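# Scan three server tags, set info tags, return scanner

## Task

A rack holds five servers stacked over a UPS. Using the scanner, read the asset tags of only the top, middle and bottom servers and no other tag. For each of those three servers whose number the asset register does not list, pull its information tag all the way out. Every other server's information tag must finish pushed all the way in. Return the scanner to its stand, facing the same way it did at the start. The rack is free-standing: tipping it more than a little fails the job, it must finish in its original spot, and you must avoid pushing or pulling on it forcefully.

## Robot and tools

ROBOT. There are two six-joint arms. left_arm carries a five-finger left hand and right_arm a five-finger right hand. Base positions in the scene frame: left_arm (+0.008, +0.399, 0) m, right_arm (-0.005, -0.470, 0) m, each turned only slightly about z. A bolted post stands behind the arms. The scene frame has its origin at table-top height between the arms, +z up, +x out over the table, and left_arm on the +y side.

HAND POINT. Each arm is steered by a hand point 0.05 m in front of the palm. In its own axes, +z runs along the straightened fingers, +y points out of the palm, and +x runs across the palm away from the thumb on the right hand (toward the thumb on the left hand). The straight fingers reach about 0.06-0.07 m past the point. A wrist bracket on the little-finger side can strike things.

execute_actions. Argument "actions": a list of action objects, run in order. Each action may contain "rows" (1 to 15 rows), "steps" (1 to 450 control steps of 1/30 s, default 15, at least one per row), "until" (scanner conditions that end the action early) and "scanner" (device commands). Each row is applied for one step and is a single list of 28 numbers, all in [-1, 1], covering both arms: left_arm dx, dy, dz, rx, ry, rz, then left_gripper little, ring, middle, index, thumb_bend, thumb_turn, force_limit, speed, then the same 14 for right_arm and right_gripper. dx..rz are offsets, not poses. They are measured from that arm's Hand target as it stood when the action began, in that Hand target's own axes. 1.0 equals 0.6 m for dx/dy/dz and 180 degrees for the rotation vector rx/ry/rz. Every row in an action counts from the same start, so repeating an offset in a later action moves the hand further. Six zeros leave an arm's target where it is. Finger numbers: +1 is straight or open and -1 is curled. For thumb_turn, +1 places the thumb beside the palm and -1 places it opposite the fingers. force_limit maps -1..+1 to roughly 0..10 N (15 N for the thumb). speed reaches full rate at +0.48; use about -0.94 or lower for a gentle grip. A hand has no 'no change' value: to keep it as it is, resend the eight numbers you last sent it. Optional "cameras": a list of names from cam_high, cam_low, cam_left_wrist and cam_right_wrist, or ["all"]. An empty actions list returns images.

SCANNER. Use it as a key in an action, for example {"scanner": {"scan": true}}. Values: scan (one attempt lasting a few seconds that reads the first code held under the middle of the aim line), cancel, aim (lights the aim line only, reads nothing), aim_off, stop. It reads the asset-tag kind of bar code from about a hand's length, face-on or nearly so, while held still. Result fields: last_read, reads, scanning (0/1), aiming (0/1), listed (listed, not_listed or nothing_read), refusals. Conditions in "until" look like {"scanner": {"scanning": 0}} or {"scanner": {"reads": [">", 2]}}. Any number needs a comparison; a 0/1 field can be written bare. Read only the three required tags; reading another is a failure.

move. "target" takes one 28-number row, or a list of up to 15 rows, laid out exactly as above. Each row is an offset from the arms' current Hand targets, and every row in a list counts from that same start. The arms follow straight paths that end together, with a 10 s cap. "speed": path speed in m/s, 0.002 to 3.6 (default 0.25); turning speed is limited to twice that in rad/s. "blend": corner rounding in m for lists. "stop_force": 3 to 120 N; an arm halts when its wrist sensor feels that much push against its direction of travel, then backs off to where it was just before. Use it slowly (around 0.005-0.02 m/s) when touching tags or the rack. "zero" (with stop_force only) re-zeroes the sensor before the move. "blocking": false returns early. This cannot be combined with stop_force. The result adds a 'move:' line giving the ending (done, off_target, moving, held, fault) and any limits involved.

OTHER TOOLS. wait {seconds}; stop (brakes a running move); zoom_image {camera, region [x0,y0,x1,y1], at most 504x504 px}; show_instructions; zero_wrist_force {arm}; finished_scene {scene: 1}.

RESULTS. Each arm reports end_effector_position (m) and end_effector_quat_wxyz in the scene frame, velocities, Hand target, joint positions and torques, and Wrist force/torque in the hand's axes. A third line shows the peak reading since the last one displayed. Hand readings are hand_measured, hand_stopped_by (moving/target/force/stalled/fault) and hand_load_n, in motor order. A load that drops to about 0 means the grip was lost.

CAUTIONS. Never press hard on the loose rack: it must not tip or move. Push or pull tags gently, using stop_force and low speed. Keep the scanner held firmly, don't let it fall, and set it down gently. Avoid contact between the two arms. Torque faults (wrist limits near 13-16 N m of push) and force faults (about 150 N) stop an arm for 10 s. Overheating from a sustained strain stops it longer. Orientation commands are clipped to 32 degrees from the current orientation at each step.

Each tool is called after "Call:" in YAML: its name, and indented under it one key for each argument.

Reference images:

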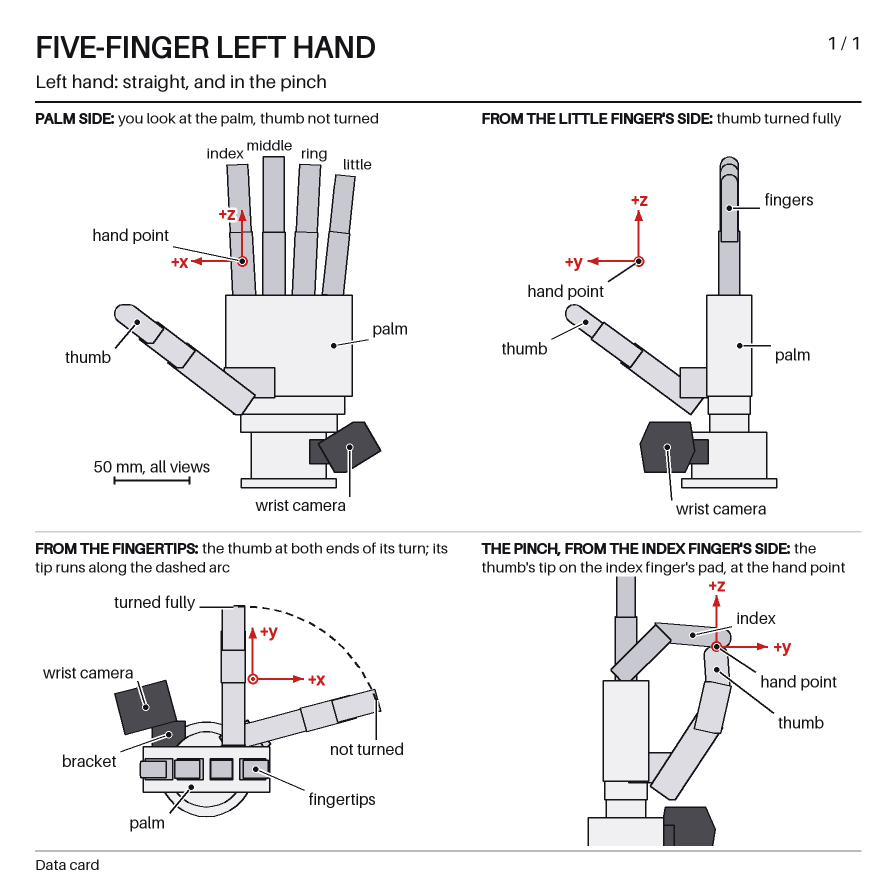

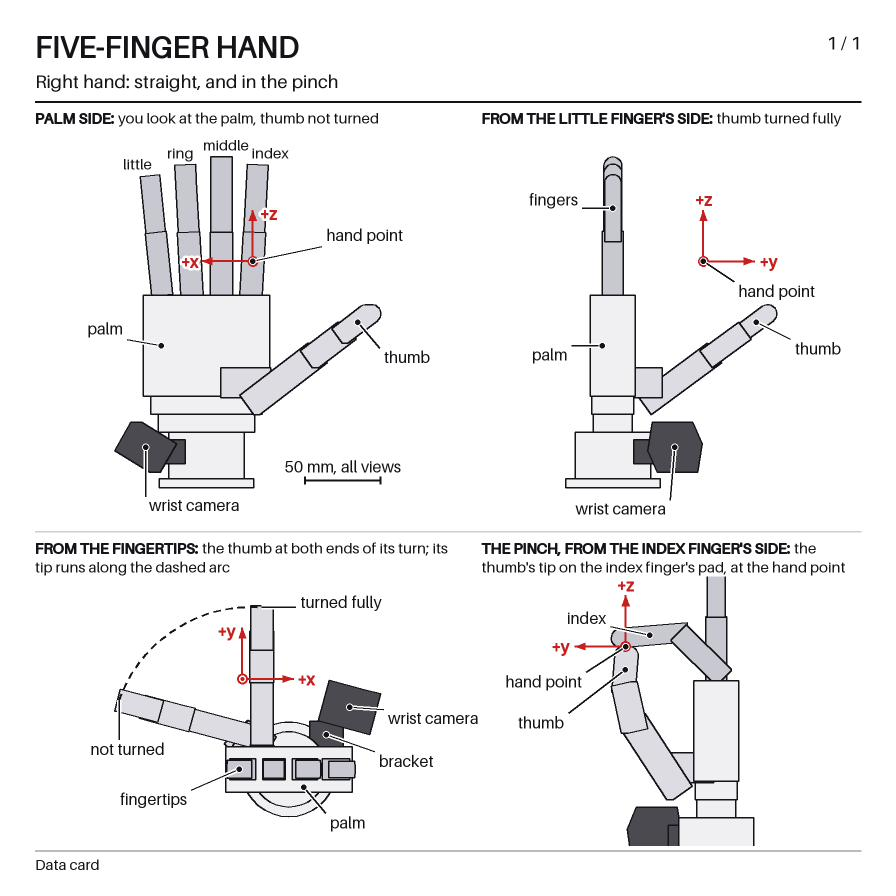

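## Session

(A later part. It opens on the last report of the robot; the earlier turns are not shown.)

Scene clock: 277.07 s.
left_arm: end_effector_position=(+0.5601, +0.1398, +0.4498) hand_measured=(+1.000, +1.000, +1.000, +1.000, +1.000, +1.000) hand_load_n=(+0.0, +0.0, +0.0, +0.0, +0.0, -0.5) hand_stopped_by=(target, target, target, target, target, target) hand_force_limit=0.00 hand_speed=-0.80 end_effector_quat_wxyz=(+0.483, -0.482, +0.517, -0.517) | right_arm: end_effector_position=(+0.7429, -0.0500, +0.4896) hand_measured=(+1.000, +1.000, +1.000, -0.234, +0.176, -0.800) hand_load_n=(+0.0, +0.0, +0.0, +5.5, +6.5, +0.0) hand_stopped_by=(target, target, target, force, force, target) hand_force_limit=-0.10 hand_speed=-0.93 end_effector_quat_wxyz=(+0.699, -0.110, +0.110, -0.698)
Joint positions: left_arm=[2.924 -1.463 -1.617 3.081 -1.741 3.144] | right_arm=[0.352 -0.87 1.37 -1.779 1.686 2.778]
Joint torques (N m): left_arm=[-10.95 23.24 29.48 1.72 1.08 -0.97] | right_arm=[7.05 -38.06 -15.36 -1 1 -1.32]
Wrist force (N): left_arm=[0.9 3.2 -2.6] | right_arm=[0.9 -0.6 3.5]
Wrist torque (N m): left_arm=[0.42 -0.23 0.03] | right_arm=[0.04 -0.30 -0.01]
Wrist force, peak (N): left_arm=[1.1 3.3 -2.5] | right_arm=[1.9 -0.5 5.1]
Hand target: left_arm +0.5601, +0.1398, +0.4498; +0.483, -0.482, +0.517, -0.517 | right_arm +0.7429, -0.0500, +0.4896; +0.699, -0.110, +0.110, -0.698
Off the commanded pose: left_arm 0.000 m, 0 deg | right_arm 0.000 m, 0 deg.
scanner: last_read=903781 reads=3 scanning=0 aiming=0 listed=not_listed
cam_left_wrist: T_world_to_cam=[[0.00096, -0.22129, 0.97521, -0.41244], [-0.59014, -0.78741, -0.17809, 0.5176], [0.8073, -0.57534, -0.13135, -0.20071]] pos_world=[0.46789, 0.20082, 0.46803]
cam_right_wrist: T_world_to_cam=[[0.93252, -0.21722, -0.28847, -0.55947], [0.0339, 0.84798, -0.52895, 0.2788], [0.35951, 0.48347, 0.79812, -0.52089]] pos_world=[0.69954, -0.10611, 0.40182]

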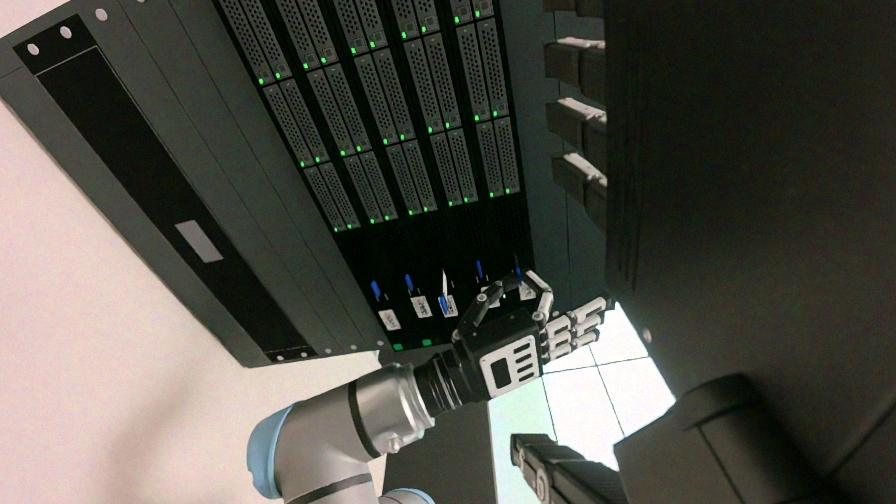

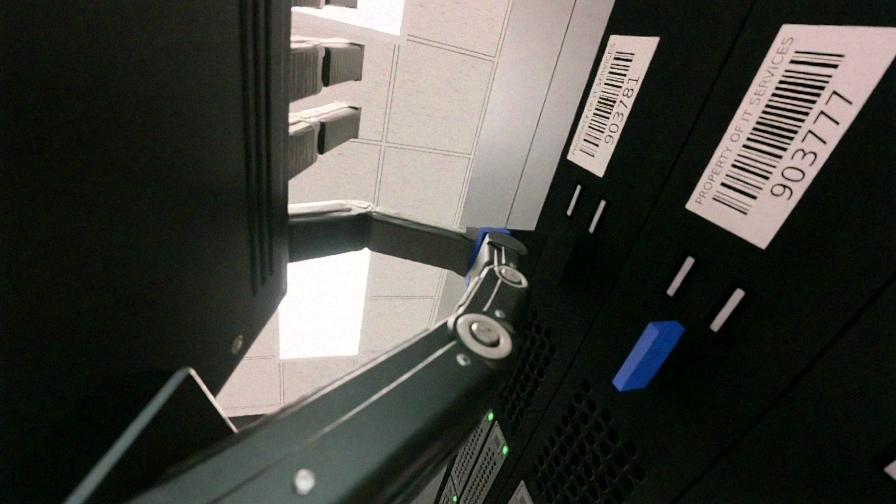

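Call:
move:
  target: [0,0,0,0,0,0,1,1,1,1,1,1,0,-0.8,0,-0.0555,-0.018,0,0,0,1,1,1,-0.5,-0.02,-0.8,-0.1,-0.93]
  speed: 0.012
  stop_force: 7
  cameras: ["cam_left_wrist","cam_right_wrist"]

Call:
zoom_image:
  camera: "cam_right_wrist"
  region: [430, 180, 620, 310]

Call:
zoom_image:
  camera: "cam_left_wrist"
  region: [410, 230, 550, 350]

Scene clock: 281.40 s.
left_arm: end_effector_position=(+0.5601, +0.1398, +0.4498) hand_measured=(+1.000, +1.000, +1.000, +1.000, +1.000, +1.000) hand_load_n=(+0.0, +0.0, +0.0, +0.0, +0.0, +0.0) hand_stopped_by=(target, target, target, target, target, target) hand_force_limit=0.00 hand_speed=-0.80 end_effector_quat_wxyz=(+0.483, -0.482, +0.517, -0.517) | right_arm: end_effector_position=(+0.7079, -0.0501, +0.4896) hand_measured=(+1.000, +1.000, +1.000, -0.236, +0.174, -0.800) hand_load_n=(+0.0, +0.0, +0.0, -0.5, +0.0, +0.0) hand_stopped_by=(target, target, target, force, force, target) hand_force_limit=-0.10 hand_speed=-0.93 end_effector_quat_wxyz=(+0.699, -0.110, +0.110, -0.698)
Joint positions: left_arm=[2.924 -1.463 -1.617 3.081 -1.741 3.144] | right_arm=[0.371 -0.931 1.479 -1.83 1.691 2.76]
Joint torques (N m): left_arm=[-12.01 23.07 29.5 1.83 1.12 -0.94] | right_arm=[-3.19 -32.97 -28.16 -0.42 -0.33 0.92]
Wrist force (N): left_arm=[1.0 3.2 -2.1] | right_arm=[1.0 -1.7 1.3]
Wrist torque (N m): left_arm=[0.41 -0.22 0.02] | right_arm=[-0.06 -0.28 0.00]
Wrist force, peak (N): left_arm=[0.9 3.4 -2.5] | right_arm=[1.9 6.4 4.6]
Hand target: left_arm +0.5601, +0.1398, +0.4498; +0.483, -0.482, +0.517, -0.517 | right_arm +0.7079, -0.0501, +0.4896; +0.699, -0.110, +0.110, -0.698
Off the commanded pose: left_arm 0.000 m, 0 deg | right_arm 0.000 m, 0 deg.
scanner: last_read=903781 reads=3 scanning=0 aiming=0 listed=not_listed
move: done
cam_left_wrist: T_world_to_cam=[[0.00096, -0.22129, 0.97521, -0.41244], [-0.59014, -0.78741, -0.17809, 0.5176], [0.8073, -0.57534, -0.13135, -0.20071]] pos_world=[0.46789, 0.20082, 0.46803]
cam_right_wrist: T_world_to_cam=[[0.93252, -0.21722, -0.28847, -0.52686], [0.0339, 0.84798, -0.52895, 0.27993], [0.35951, 0.48347, 0.79812, -0.50823]] pos_world=[0.66454, -0.10611, 0.40172]

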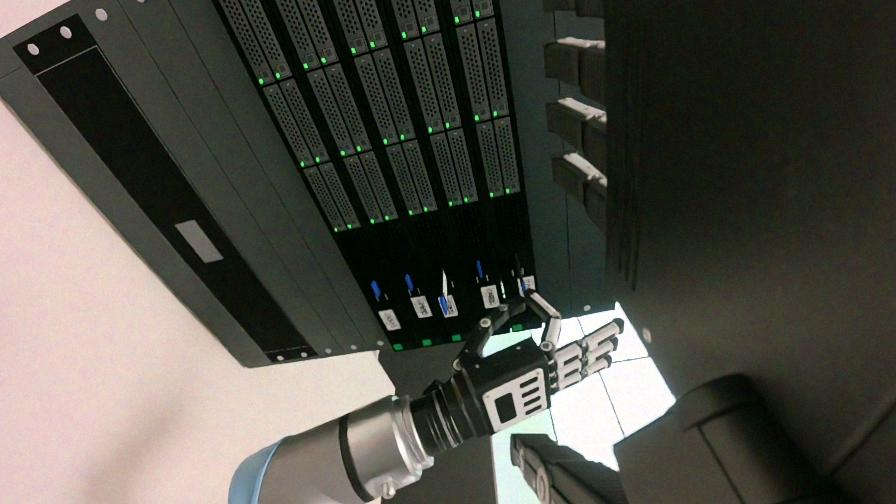

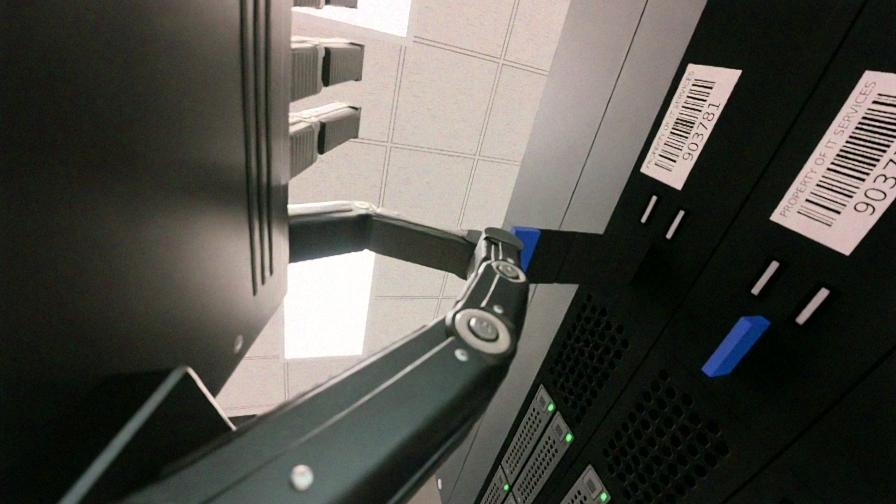

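Scaled by 2.653 from the camera's image (finer frame: 1280x720).

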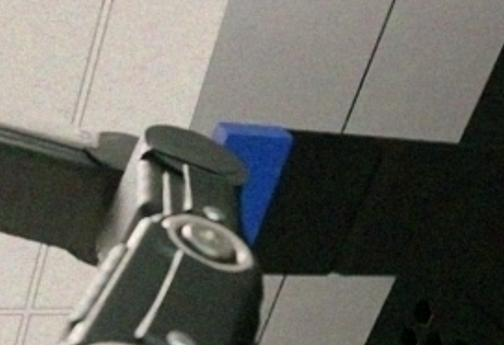

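Scaled by 3.600 from the camera's image (finer frame: 1280x720).

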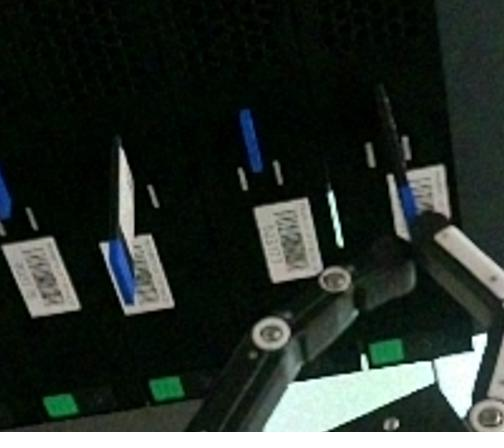

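Call:
execute_actions:
  actions:
    - {"rows":[[0,0,0,0,0,0,1,1,1,1,1,1,0,-0.8,0,0,0,0,0,0,0.5,0.5,0.5,-0.04,0.28,-0.8,-0.4,-0.6]],"steps":30}

Call:
move:
  target:
    - [0,0,0,0,0,0,1,1,1,1,1,1,0,-0.8,0,-0.0919,-0.0299,0,0,0,0.5,0.5,0.5,-0.04,0.28,-0.8,-0.4,-0.6]
    - [0,0,0,0,0,0,1,1,1,1,1,1,0,-0.8,0,-0.0003,-0.312,0,0,0,0.5,0.5,0.5,-0.04,0.28,-0.8,-0.4,-0.6]
    - [0,0,0,0,0,0,1,1,1,1,1,1,0,-0.8,0,0.1614,-0.2595,0,0,0,0.5,0.5,0.5,-0.04,0.28,-0.8,-0.4,-0.6]
  speed: 0.1
  blend: [0.015,0.015,0]
  cameras: ["cam_left_wrist","cam_right_wrist","cam_low"]

Call:
zoom_image:
  camera: "cam_right_wrist"
  region: [430, 180, 570, 290]

Call:
zoom_image:
  camera: "cam_left_wrist"
  region: [340, 255, 410, 325]

Scene clock: 283.97 s.
left_arm: end_effector_position=(+0.5601, +0.1398, +0.4498) hand_measured=(+1.000, +1.000, +1.000, +1.000, +1.000, +1.000) hand_load_n=(+0.0, +0.0, +0.0, +0.0, +0.0, +0.0) hand_stopped_by=(target, target, target, target, target, target) hand_force_limit=0.00 hand_speed=-0.80 end_effector_quat_wxyz=(+0.483, -0.482, +0.517, -0.517) | right_arm: end_effector_position=(+0.7079, -0.0501, +0.4896) hand_measured=(+0.500, +0.500, +0.500, -0.040, +0.280, -0.800) hand_load_n=(+0.0, +0.0, +0.0, +0.0, +0.0, +0.0) hand_stopped_by=(target, target, target, target, target, target) hand_force_limit=-0.40 hand_speed=-0.60 end_effector_quat_wxyz=(+0.699, -0.110, +0.110, -0.698)
Joint positions: left_arm=[2.924 -1.463 -1.617 3.081 -1.741 3.144] | right_arm=[0.371 -0.931 1.479 -1.83 1.691 2.76]
Joint torques (N m): left_arm=[-11.93 23.55 31.19 1.6 1.13 -1.01] | right_arm=[-2.9 -33.82 -28.12 -0.67 -1.61 1.16]
Wrist force (N): left_arm=[1.1 3.1 -2.1] | right_arm=[1.1 -1.9 1.3]
Wrist torque (N m): left_arm=[0.40 -0.23 0.03] | right_arm=[-0.07 -0.30 0.00]
Wrist force, peak (N): left_arm=[1.3 3.4 -2.3] | right_arm=[1.2 -1.8 1.6]
Hand target: left_arm +0.5601, +0.1398, +0.4498; +0.483, -0.482, +0.517, -0.517 | right_arm +0.7079, -0.0501, +0.4896; +0.699, -0.110, +0.110, -0.698
Off the commanded pose: left_arm 0.000 m, 0 deg | right_arm 0.000 m, 0 deg.
scanner: last_read=903781 reads=3 scanning=0 aiming=0 listed=not_listed

Scene clock: 287.80 s.
left_arm: end_effector_position=(+0.5601, +0.1398, +0.4498) hand_measured=(+1.000, +1.000, +1.000, +1.000, +1.000, +1.000) hand_load_n=(+0.0, -0.5, -0.5, +0.0, +0.0, -0.5) hand_stopped_by=(target, target, target, target, target, target) hand_force_limit=0.00 hand_speed=-0.80 end_effector_quat_wxyz=(+0.483, -0.482, +0.517, -0.517) | right_arm: end_effector_position=(+0.7521, -0.0499, +0.3115) hand_measured=(+0.500, +0.500, +0.500, -0.040, +0.280, -0.800) hand_load_n=(+0.0, +0.0, +0.0, -0.5, +0.0, +0.0) hand_stopped_by=(target, target, target, target, target, target) hand_force_limit=-0.40 hand_speed=-0.60 end_effector_quat_wxyz=(+0.699, -0.110, +0.110, -0.698)
Joint positions: left_arm=[2.924 -1.463 -1.617 3.081 -1.741 3.144] | right_arm=[0.347 -0.596 1.391 -2.074 1.685 2.783]
Joint torques (N m): left_arm=[-11.77 23.54 30.2 1.73 1.19 -1] | right_arm=[5.82 -60.77 -21.37 -5.26 1.13 -2.13]
Wrist force (N): left_arm=[0.9 3.2 -2.6] | right_arm=[1.0 -1.8 1.1]
Wrist torque (N m): left_arm=[0.43 -0.22 0.03] | right_arm=[-0.04 -0.29 -0.05]
Wrist force, peak (N): left_arm=[1.0 3.5 -2.4] | right_arm=[0.8 -2.5 1.7]
Hand target: left_arm +0.5601, +0.1398, +0.4498; +0.483, -0.482, +0.517, -0.517 | right_arm +0.7521, -0.0499, +0.3116; +0.699, -0.110, +0.110, -0.698
Off the commanded pose: left_arm 0.000 m, 0 deg | right_arm 0.000 m, 0 deg.
scanner: last_read=903781 reads=3 scanning=0 aiming=0 listed=not_listed
move: done
cam_left_wrist: T_world_to_cam=[[0.00096, -0.22129, 0.97521, -0.41244], [-0.59014, -0.78741, -0.17809, 0.5176], [0.8073, -0.57534, -0.13135, -0.20071]] pos_world=[0.46789, 0.20082, 0.46803]
cam_right_wrist: T_world_to_cam=[[0.93246, -0.21728, -0.28865, -0.61932], [0.03381, 0.84792, -0.52905, 0.18428], [0.3597, 0.48356, 0.79799, -0.3822]] pos_world=[0.70874, -0.10601, 0.22372]
Images, in order (width x height): cam_low 896x504, cam_left_wrist 896x504, cam_right_wrist 896x504.

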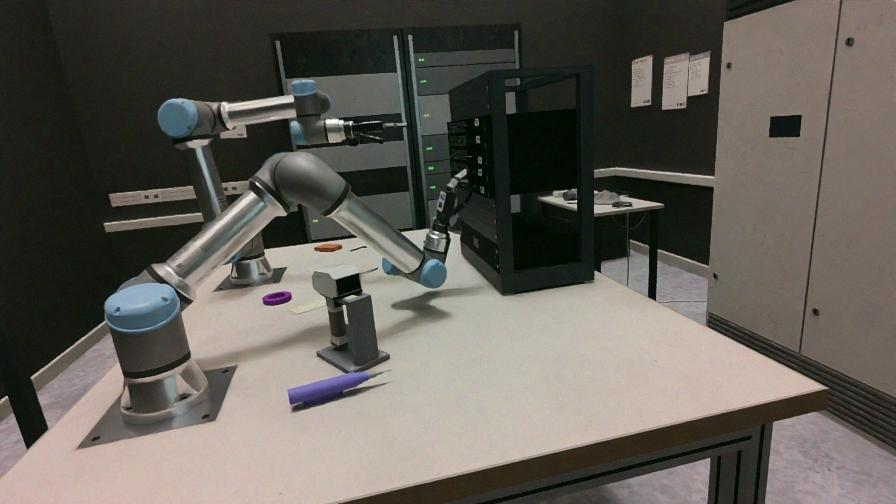

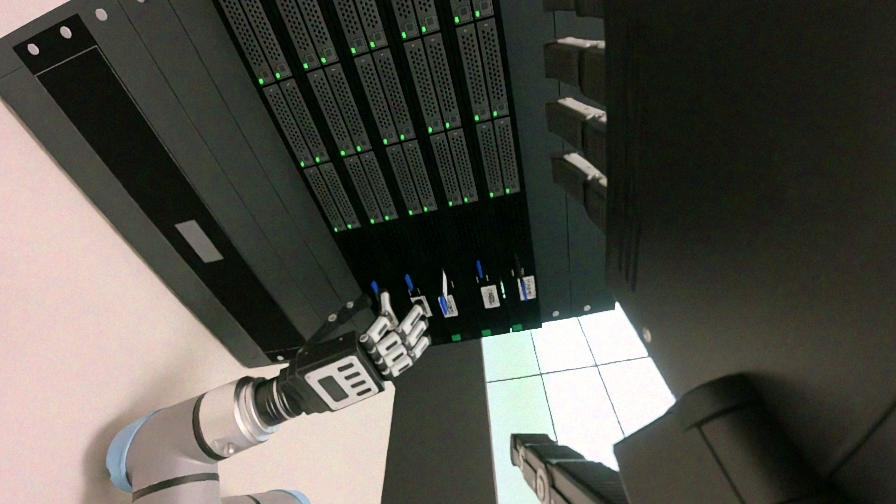

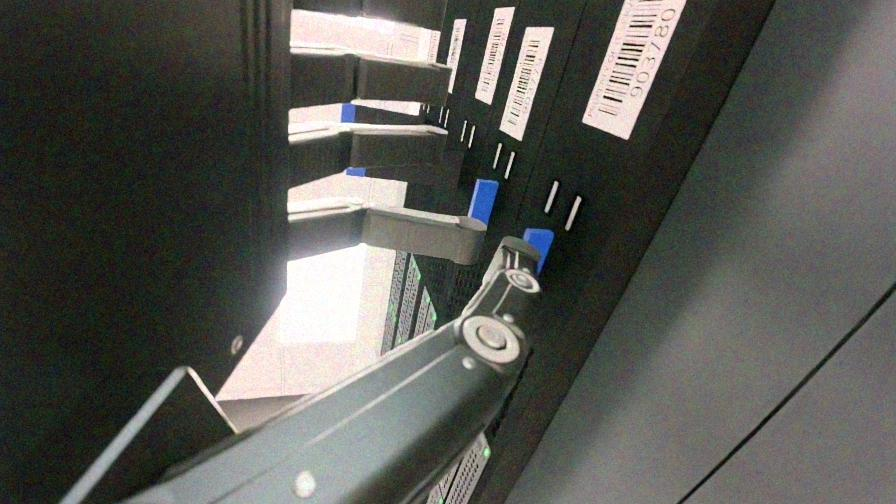

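Scaled by 3.600 from the camera's image (finer frame: 1280x720).

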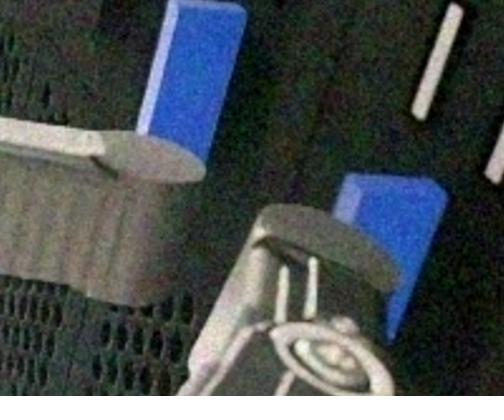

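Scaled by 7.200 from the camera's image (finer frame: 1280x720).

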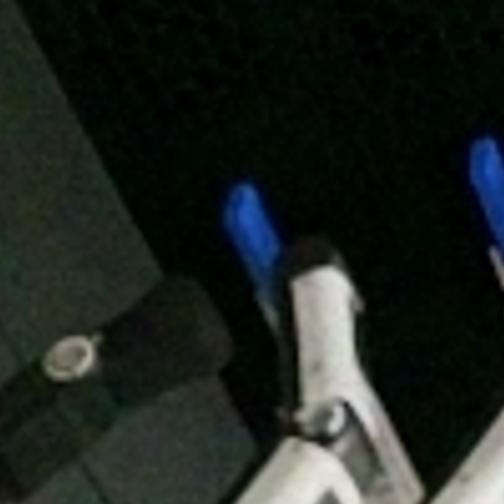

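Call:
move:
  target: [0,0,0,0,0,0,1,1,1,1,1,1,0,-0.8,0,0.0246,0.0095,0,0,0,0.5,0.5,0.5,-0.04,0.28,-0.8,-0.4,-0.6]
  speed: 0.012
  stop_force: 3
  cameras: ["cam_left_wrist","cam_right_wrist"]

Call:
zoom_image:
  camera: "cam_right_wrist"
  region: [430, 180, 570, 290]

Call:
zoom_image:
  camera: "cam_left_wrist"
  region: [340, 255, 410, 325]

Scene clock: 290.70 s.
left_arm: end_effector_position=(+0.5601, +0.1398, +0.4498) hand_measured=(+1.000, +1.000, +1.000, +1.000, +1.000, +1.000) hand_load_n=(+0.0, +0.0, +0.0, +0.0, +0.0, +0.0) hand_stopped_by=(target, target, target, target, target, target) hand_force_limit=0.00 hand_speed=-0.80 end_effector_quat_wxyz=(+0.483, -0.482, +0.517, -0.517) | right_arm: end_effector_position=(+0.7670, -0.0499, +0.3124) hand_measured=(+0.500, +0.500, +0.500, -0.040, +0.280, -0.800) hand_load_n=(+0.0, +0.0, +0.0, +0.0, -1.5, +0.0) hand_stopped_by=(target, target, target, target, target, target) hand_force_limit=-0.40 hand_speed=-0.60 end_effector_quat_wxyz=(+0.699, -0.110, +0.110, -0.698)
Joint positions: left_arm=[2.924 -1.463 -1.617 3.081 -1.741 3.144] | right_arm=[0.34 -0.576 1.341 -2.043 1.682 2.79]
Joint torques (N m): left_arm=[-10.79 22.48 29.52 1.54 1.21 -0.97] | right_arm=[5.37 -62.32 -15.39 -5.44 1.18 -1.96]
Wrist force (N): left_arm=[1.0 3.1 -2.4] | right_arm=[0.7 -3.4 0.3]
Wrist torque (N m): left_arm=[0.41 -0.23 0.03] | right_arm=[-0.12 -0.29 -0.12]
Wrist force, peak (N): left_arm=[1.0 3.4 -2.5] | right_arm=[0.4 -5.8 -2.7]
Hand target: left_arm +0.5601, +0.1398, +0.4498; +0.483, -0.482, +0.517, -0.517 | right_arm +0.7670, -0.0499, +0.3124; +0.699, -0.110, +0.110, -0.698 (not the last commanded pose)
Off the commanded pose: left_arm 0.000 m, 0 deg | right_arm 0.001 m, 0 deg.
scanner: last_read=903781 reads=3 scanning=0 aiming=0 listed=not_listed
move: contact (right_arm)
cam_left_wrist: T_world_to_cam=[[0.00096, -0.22129, 0.97521, -0.41244], [-0.59014, -0.78741, -0.17809, 0.5176], [0.8073, -0.57534, -0.13135, -0.20071]] pos_world=[0.46789, 0.20082, 0.46803]
cam_right_wrist: T_world_to_cam=[[0.93252, -0.21722, -0.28847, -0.63302], [0.0339, 0.84798, -0.52895, 0.18408], [0.35951, 0.48347, 0.79812, -0.38823]] pos_world=[0.72364, -0.10591, 0.22462]

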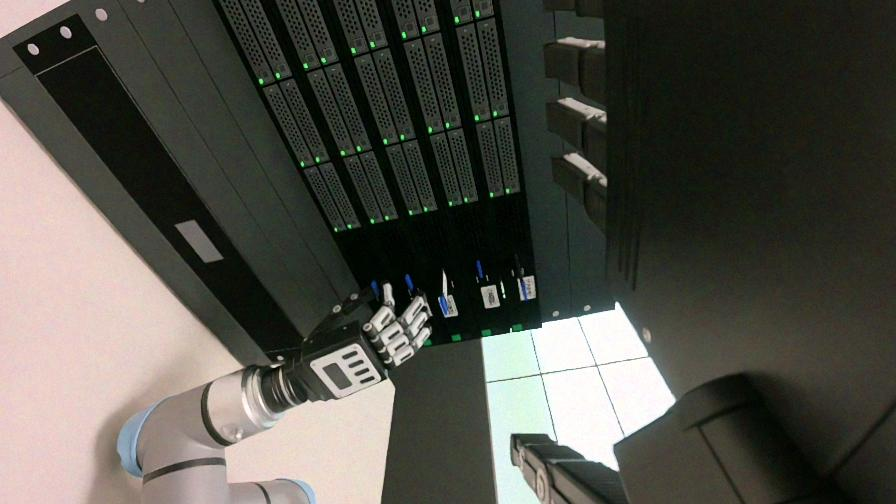

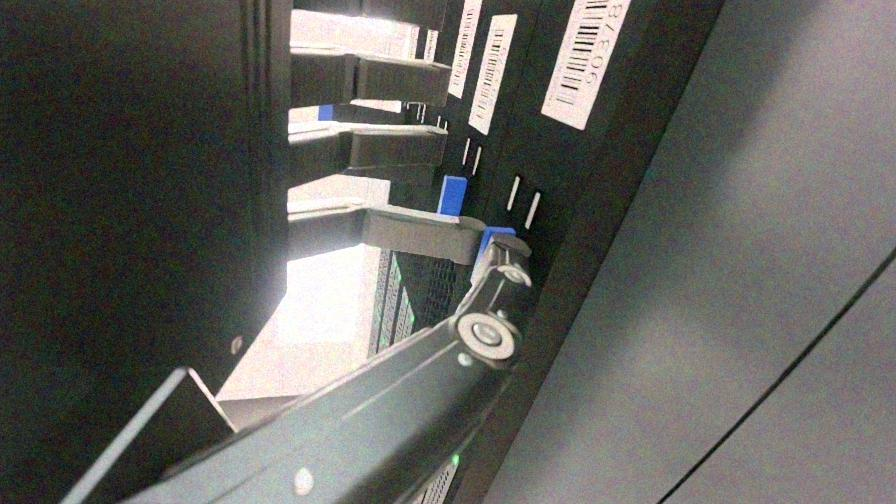

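Scaled by 3.600 from the camera's image (finer frame: 1280x720).

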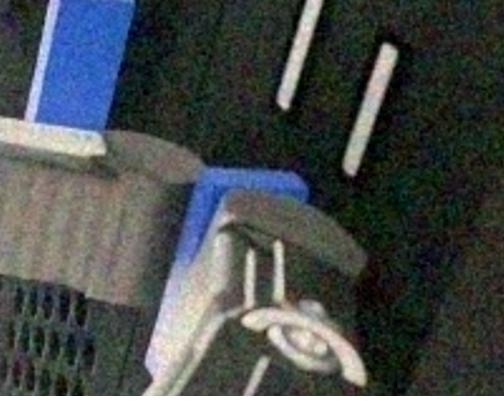

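Scaled by 7.200 from the camera's image (finer frame: 1280x720).

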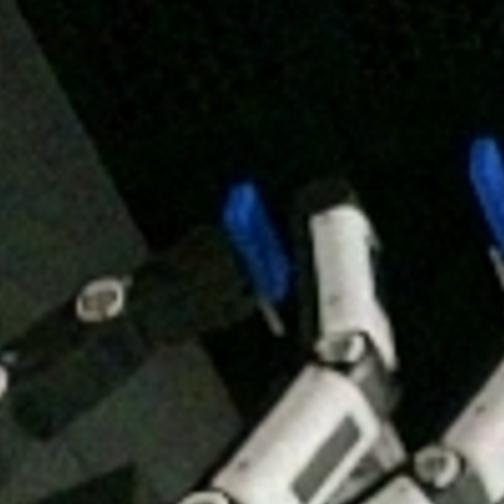

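Call:
execute_actions:
  actions:
    - {"rows":[[0,0,0,0,0,0,1,1,1,1,1,1,0,-0.8,0,-0.001,0,0,0,0,0.5,0.5,0.5,-0.5,0.08,-0.8,-0.3,-0.93]],"steps":120}
  cameras: ["cam_left_wrist","cam_right_wrist"]

Call:
zoom_image:
  camera: "cam_right_wrist"
  region: [430, 180, 570, 290]

Call:
zoom_image:
  camera: "cam_left_wrist"
  region: [340, 255, 410, 325]

Scene clock: 295.13 s.
left_arm: end_effector_position=(+0.5601, +0.1398, +0.4498) hand_measured=(+1.000, +1.000, +1.000, +1.000, +1.000, +1.000) hand_load_n=(+0.0, -0.5, +0.0, +0.0, +0.0, +0.0) hand_stopped_by=(target, target, target, target, target, target) hand_force_limit=0.00 hand_speed=-0.80 end_effector_quat_wxyz=(+0.483, -0.482, +0.517, -0.517) | right_arm: end_effector_position=(+0.7664, -0.0499, +0.3126) hand_measured=(+0.500, +0.500, +0.500, -0.228, +0.168, -0.800) hand_load_n=(+0.0, +0.0, +0.0, +4.5, +5.0, +0.0) hand_stopped_by=(target, target, target, force, force, target) hand_force_limit=-0.30 hand_speed=-0.93 end_effector_quat_wxyz=(+0.699, -0.110, +0.110, -0.698)
Joint positions: left_arm=[2.924 -1.463 -1.617 3.081 -1.741 3.144] | right_arm=[0.34 -0.577 1.343 -2.044 1.683 2.79]
Joint torques (N m): left_arm=[-10.98 20.92 29.86 1.43 1.06 -0.67] | right_arm=[-0.76 -40.34 -14.09 -0.82 -0.69 0.82]
Wrist force (N): left_arm=[0.9 3.1 -2.2] | right_arm=[1.0 1.3 3.3]
Wrist torque (N m): left_arm=[0.40 -0.20 0.03] | right_arm=[0.07 -0.32 -0.03]
Wrist force, peak (N): left_arm=[1.2 3.4 -2.4] | right_arm=[1.2 1.0 4.1]
Hand target: left_arm +0.5601, +0.1398, +0.4498; +0.483, -0.482, +0.517, -0.517 | right_arm +0.7664, -0.0499, +0.3126; +0.699, -0.110, +0.110, -0.698
Off the commanded pose: left_arm 0.000 m, 0 deg | right_arm 0.000 m, 0 deg.
scanner: last_read=903781 reads=3 scanning=0 aiming=0 listed=not_listed
cam_left_wrist: T_world_to_cam=[[0.00096, -0.22129, 0.97521, -0.41244], [-0.59014, -0.78741, -0.17809, 0.5176], [0.8073, -0.57534, -0.13135, -0.20071]] pos_world=[0.46789, 0.20082, 0.46803]
cam_right_wrist: T_world_to_cam=[[0.93252, -0.21722, -0.28847, -0.6324], [0.0339, 0.84798, -0.52895, 0.18421], [0.35951, 0.48347, 0.79812, -0.38817]] pos_world=[0.72304, -0.10591, 0.22482]

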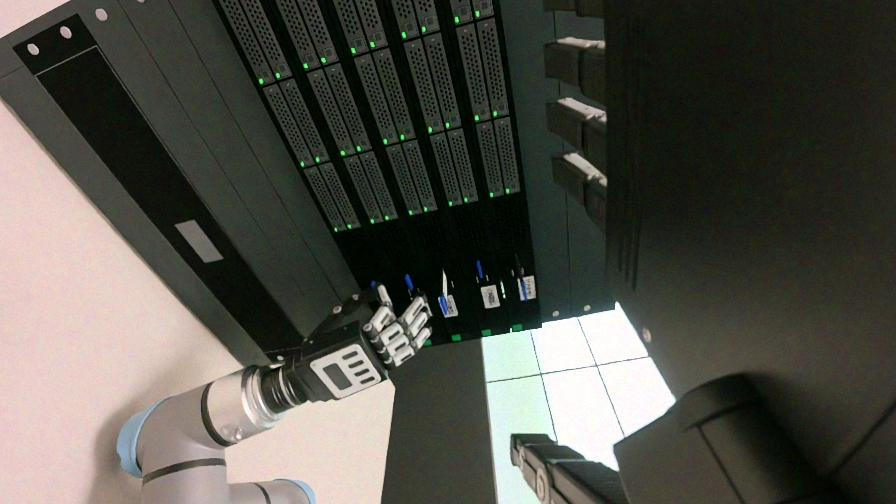

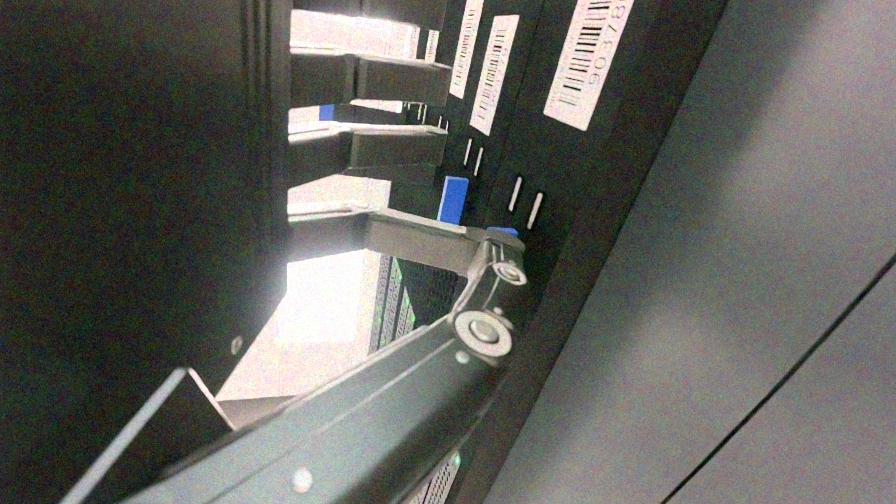

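Scaled by 3.600 from the camera's image (finer frame: 1280x720).

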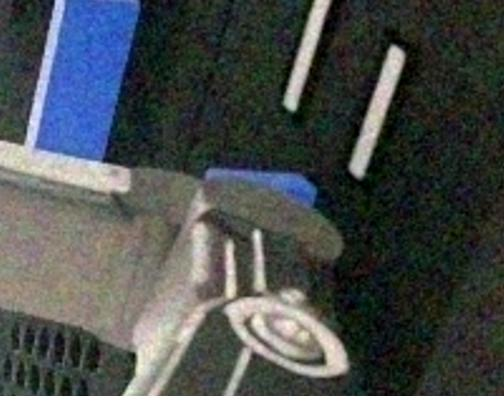

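Scaled by 7.200 from the camera's image (finer frame: 1280x720).

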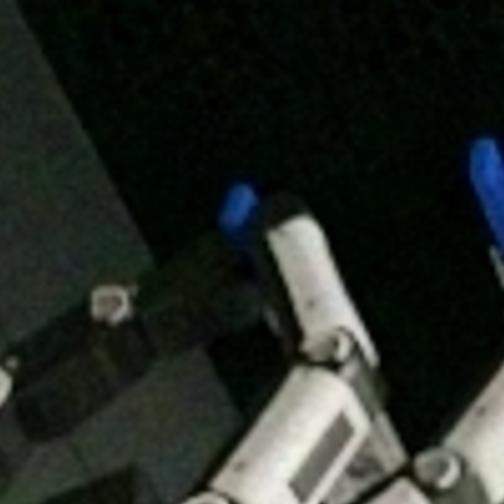

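Good grip (4.5 / 5 N). Pull.

Call:
move:
  target: [0,0,0,0,0,0,1,1,1,1,1,1,0,-0.8,0,-0.095,-0.0309,0,0,0,0.5,0.5,0.5,-0.5,0.08,-0.8,-0.3,-0.93]
  speed: 0.012
  stop_force: 7
  cameras: ["cam_left_wrist","cam_right_wrist"]

Call:
zoom_image:
  camera: "cam_right_wrist"
  region: [430, 180, 620, 310]

Call:
zoom_image:
  camera: "cam_left_wrist"
  region: [340, 240, 480, 360]

Scene clock: 301.73 s.
left_arm: end_effector_position=(+0.5601, +0.1398, +0.4498) hand_measured=(+1.000, +1.000, +1.000, +1.000, +1.000, +1.000) hand_load_n=(-0.5, +0.0, -0.5, +0.0, +0.0, +0.0) hand_stopped_by=(target, target, target, target, target, target) hand_force_limit=0.00 hand_speed=-0.80 end_effector_quat_wxyz=(+0.483, -0.482, +0.517, -0.517) | right_arm: end_effector_position=(+0.7065, -0.0499, +0.3125) hand_measured=(+0.500, +0.500, +0.500, -0.228, +0.168, -0.800) hand_load_n=(+0.0, +0.0, +0.0, +0.0, +0.0, +0.0) hand_stopped_by=(target, target, target, force, force, target) hand_force_limit=-0.30 hand_speed=-0.93 end_effector_quat_wxyz=(+0.699, -0.110, +0.110, -0.698)
Joint positions: left_arm=[2.924 -1.463 -1.617 3.081 -1.741 3.144] | right_arm=[0.372 -0.659 1.534 -2.156 1.692 2.759]
Joint torques (N m): left_arm=[-9.59 23.13 29.47 1.4 1.09 -0.79] | right_arm=[-3.26 -36.54 -24.37 -0.36 -0.49 1.03]
Wrist force (N): left_arm=[0.9 3.2 -2.1] | right_arm=[1.1 -1.8 1.2]
Wrist torque (N m): left_arm=[0.40 -0.20 0.03] | right_arm=[-0.07 -0.29 0.11]
Wrist force, peak (N): left_arm=[0.9 3.5 -2.5] | right_arm=[1.3 0.5 5.4]
Hand target: left_arm +0.5601, +0.1398, +0.4498; +0.483, -0.482, +0.517, -0.517 | right_arm +0.7065, -0.0499, +0.3125; +0.699, -0.110, +0.110, -0.698
Off the commanded pose: left_arm 0.000 m, 0 deg | right_arm 0.000 m, 0 deg.
scanner: last_read=903781 reads=3 scanning=0 aiming=0 listed=not_listed
move: done
cam_left_wrist: T_world_to_cam=[[0.00096, -0.22129, 0.97521, -0.41244], [-0.59014, -0.78741, -0.17809, 0.5176], [0.8073, -0.57534, -0.13135, -0.20071]] pos_world=[0.46789, 0.20082, 0.46803]
cam_right_wrist: T_world_to_cam=[[0.93249, -0.21727, -0.28854, -0.57656], [0.0339, 0.84798, -0.52895, 0.18627], [0.3596, 0.48346, 0.79809, -0.36656]] pos_world=[0.66314, -0.10601, 0.22472]

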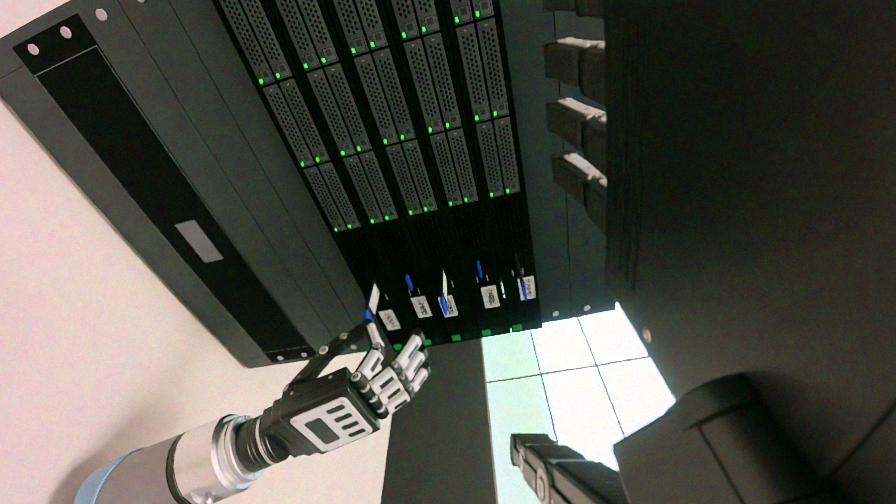

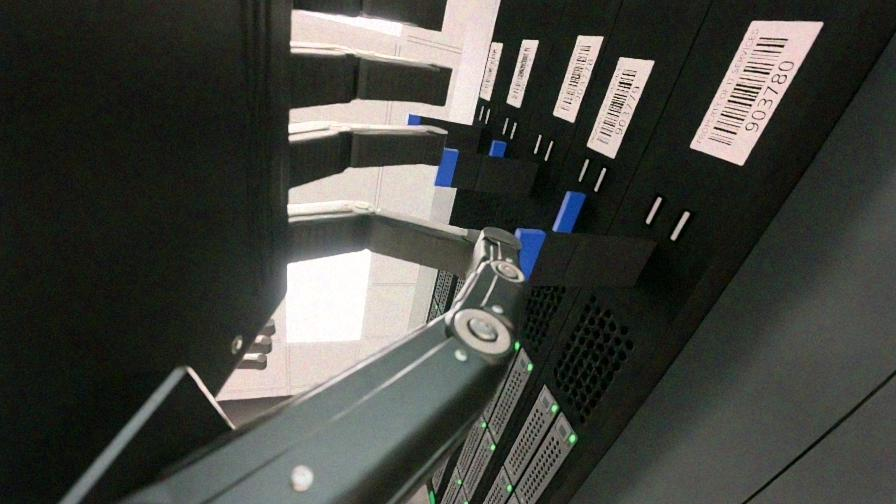

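Scaled by 2.653 from the camera's image (finer frame: 1280x720).

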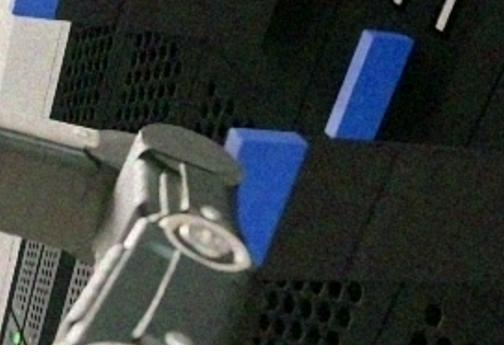

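Scaled by 3.600 from the camera's image (finer frame: 1280x720).

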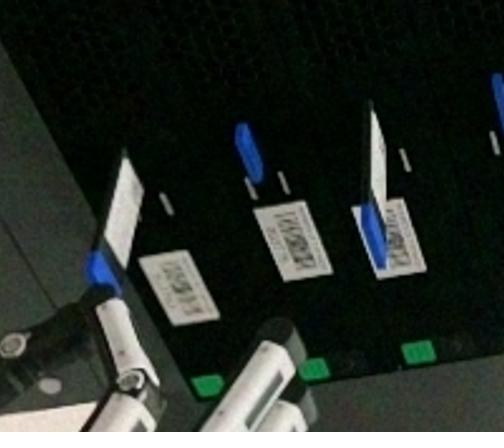

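Call:
execute_actions:
  actions:
    - {"rows":[[0,0,0,0,0,0,1,1,1,1,1,1,0,-0.8,0,0,0,0,0,0,0.5,0.5,0.5,0,0.3,-0.8,-0.3,-0.6]],"steps":30}

Call:
move:
  target: [0,0,0,0,0,0,1,1,1,1,1,1,0,-0.8,0,-0.159,-0.0517,0,0,0,0.5,0.5,0.5,0,0.3,-0.8,-0.3,-0.6]
  speed: 0.15
  cameras: ["all"]

Call:
zoom_image:
  camera: "cam_left_wrist"
  region: [340, 230, 560, 370]

Call:
zoom_image:
  camera: "cam_low"
  region: [430, 90, 530, 210]

Call:
zoom_image:
  camera: "cam_high"
  region: [420, 20, 520, 130]

Scene clock: 303.63 s.
left_arm: end_effector_position=(+0.5601, +0.1398, +0.4498) hand_measured=(+1.000, +1.000, +1.000, +1.000, +1.000, +1.000) hand_load_n=(+0.0, +0.0, -0.5, +0.0, +0.0, +0.0) hand_stopped_by=(target, target, target, target, target, target) hand_force_limit=0.00 hand_speed=-0.80 end_effector_quat_wxyz=(+0.483, -0.482, +0.517, -0.517) | right_arm: end_effector_position=(+0.7065, -0.0499, +0.3125) hand_measured=(+0.500, +0.500, +0.500, +0.000, +0.300, -0.800) hand_load_n=(+0.0, +0.0, +0.0, +0.0, +0.0, +0.0) hand_stopped_by=(target, target, target, target, target, target) hand_force_limit=-0.30 hand_speed=-0.60 end_effector_quat_wxyz=(+0.699, -0.110, +0.110, -0.698)
Joint positions: left_arm=[2.924 -1.463 -1.617 3.081 -1.741 3.144] | right_arm=[0.372 -0.659 1.534 -2.156 1.692 2.759]
Joint torques (N m): left_arm=[-10.33 22.6 29.23 1.19 1.33 -0.72] | right_arm=[-2.87 -37.08 -23.62 -0.6 -1.53 0.97]
Wrist force (N): left_arm=[1.0 3.2 -2.3] | right_arm=[1.4 -2.0 1.3]
Wrist torque (N m): left_arm=[0.42 -0.22 0.03] | right_arm=[-0.08 -0.33 0.11]
Wrist force, peak (N): left_arm=[1.0 3.4 -2.5] | right_arm=[1.3 -2.1 1.2]
Hand target: left_arm +0.5601, +0.1398, +0.4498; +0.483, -0.482, +0.517, -0.517 | right_arm +0.7065, -0.0499, +0.3125; +0.699, -0.110, +0.110, -0.698
Off the commanded pose: left_arm 0.000 m, 0 deg | right_arm 0.000 m, 0 deg.
scanner: last_read=903781 reads=3 scanning=0 aiming=0 listed=not_listed

Scene clock: 304.77 s.
left_arm: end_effector_position=(+0.5601, +0.1398, +0.4498) hand_measured=(+1.000, +1.000, +1.000, +1.000, +1.000, +1.000) hand_load_n=(+0.0, -0.5, +0.0, +0.0, +0.0, -0.5) hand_stopped_by=(target, target, target, target, target, target) hand_force_limit=0.00 hand_speed=-0.80 end_effector_quat_wxyz=(+0.483, -0.482, +0.517, -0.517) | right_arm: end_effector_position=(+0.6062, -0.0500, +0.3125) hand_measured=(+0.500, +0.500, +0.500, +0.000, +0.300, -0.800) hand_load_n=(+0.0, +0.0, +0.0, +0.0, +0.0, +0.0) hand_stopped_by=(target, target, target, target, target, target) hand_force_limit=-0.30 hand_speed=-0.60 end_effector_quat_wxyz=(+0.699, -0.110, +0.110, -0.698)
Joint positions: left_arm=[2.924 -1.463 -1.617 3.081 -1.741 3.144] | right_arm=[0.437 -0.77 1.807 -2.326 1.71 2.696]
Joint torques (N m): left_arm=[-10.66 21.9 29.57 1.48 1.41 -0.36] | right_arm=[-4.57 -31.4 -10.3 -1.21 -1.95 1.86]
Wrist force (N): left_arm=[1.1 3.0 -2.3] | right_arm=[1.4 -1.7 1.3]
Wrist torque (N m): left_arm=[0.39 -0.24 0.05] | right_arm=[-0.05 -0.33 0.04]
Wrist force, peak (N): left_arm=[0.9 3.4 -2.5] | right_arm=[1.4 -3.0 0.9]
Hand target: left_arm +0.5601, +0.1398, +0.4498; +0.483, -0.482, +0.517, -0.517 | right_arm +0.6062, -0.0500, +0.3124; +0.699, -0.110, +0.110, -0.698
Off the commanded pose: left_arm 0.000 m, 0 deg | right_arm 0.000 m, 0 deg.
scanner: last_read=903781 reads=3 scanning=0 aiming=0 listed=not_listed
move: done
cam_left_wrist: T_world_to_cam=[[0.00096, -0.22129, 0.97521, -0.41244], [-0.59014, -0.78741, -0.17809, 0.5176], [0.8073, -0.57534, -0.13135, -0.20071]] pos_world=[0.46789, 0.20082, 0.46803]
cam_right_wrist: T_world_to_cam=[[0.93256, -0.21721, -0.28837, -0.4831], [0.03399, 0.84804, -0.52885, 0.1896], [0.35942, 0.48338, 0.79823, -0.33043]] pos_world=[0.56284, -0.10601, 0.22472]

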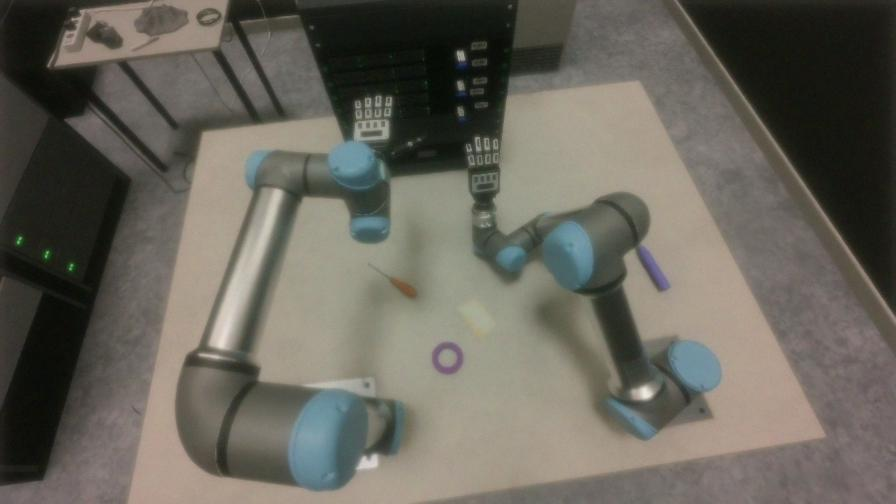

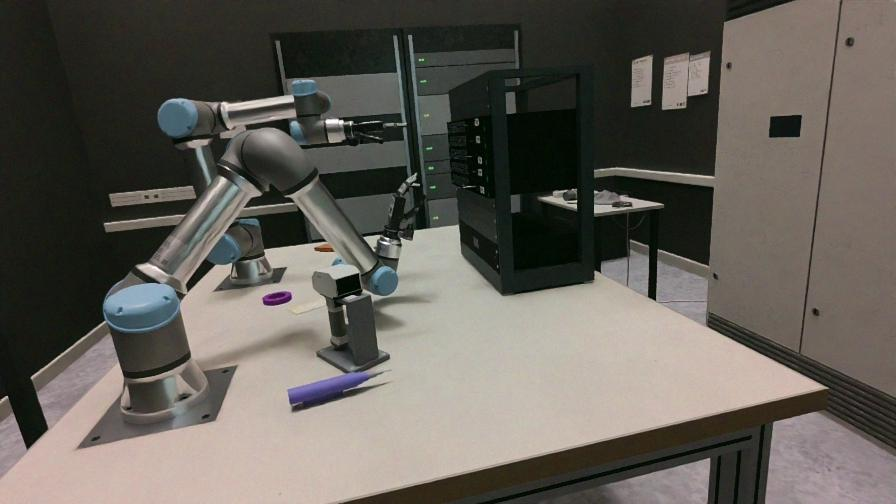

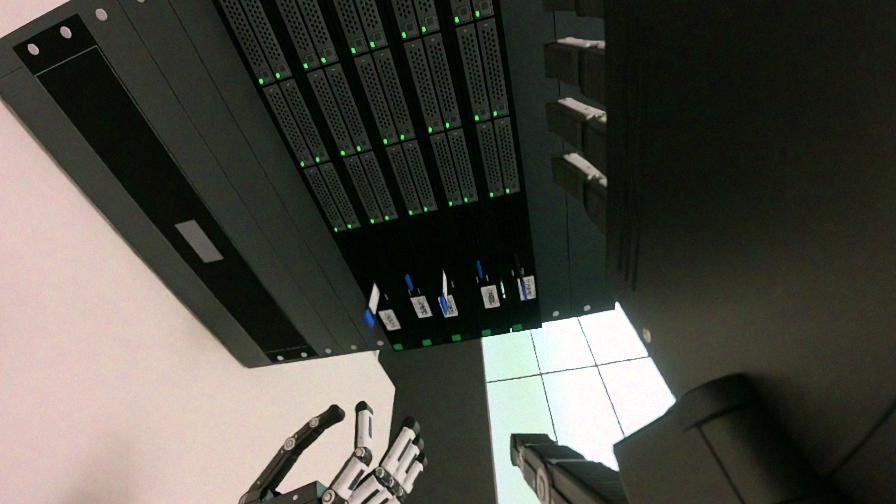

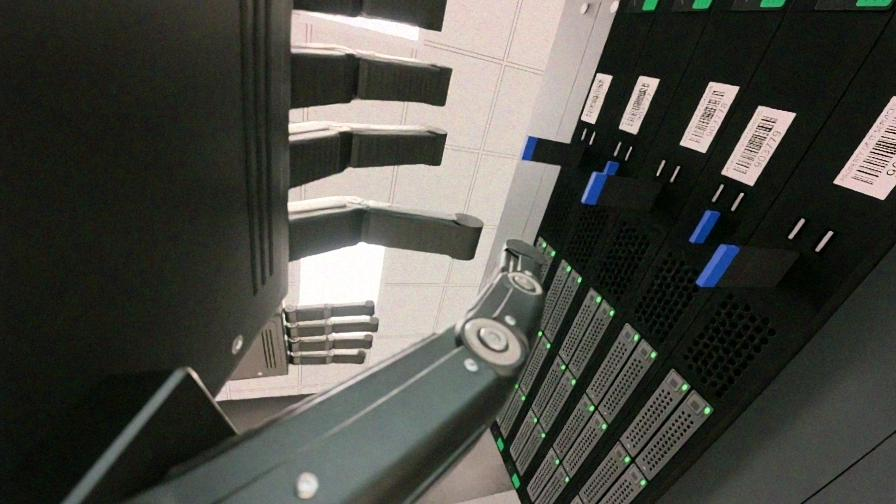

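Scaled by 2.291 from the camera's image (finer frame: 1280x720).

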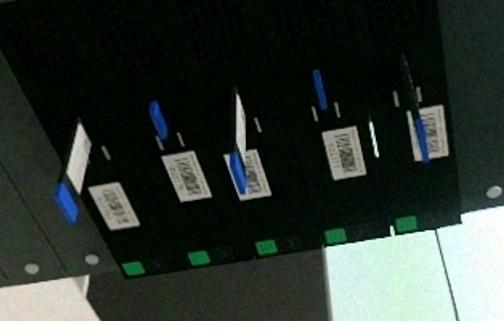

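Scaled by 4.200 from the camera's image (finer frame: 1280x720).

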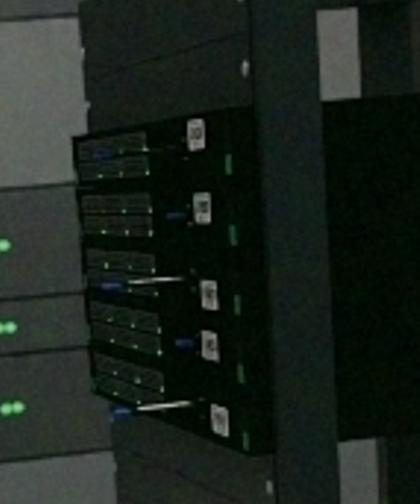

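Scaled by 4.582 from the camera's image (finer frame: 1280x720).

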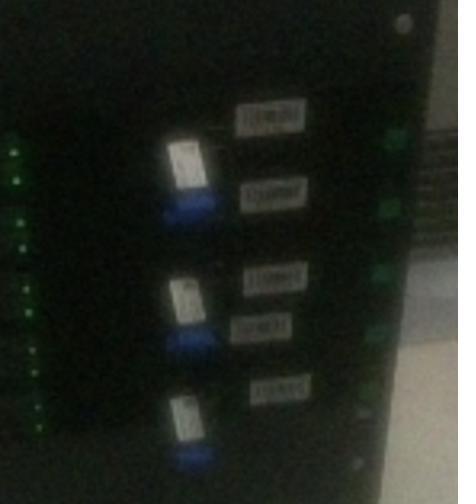

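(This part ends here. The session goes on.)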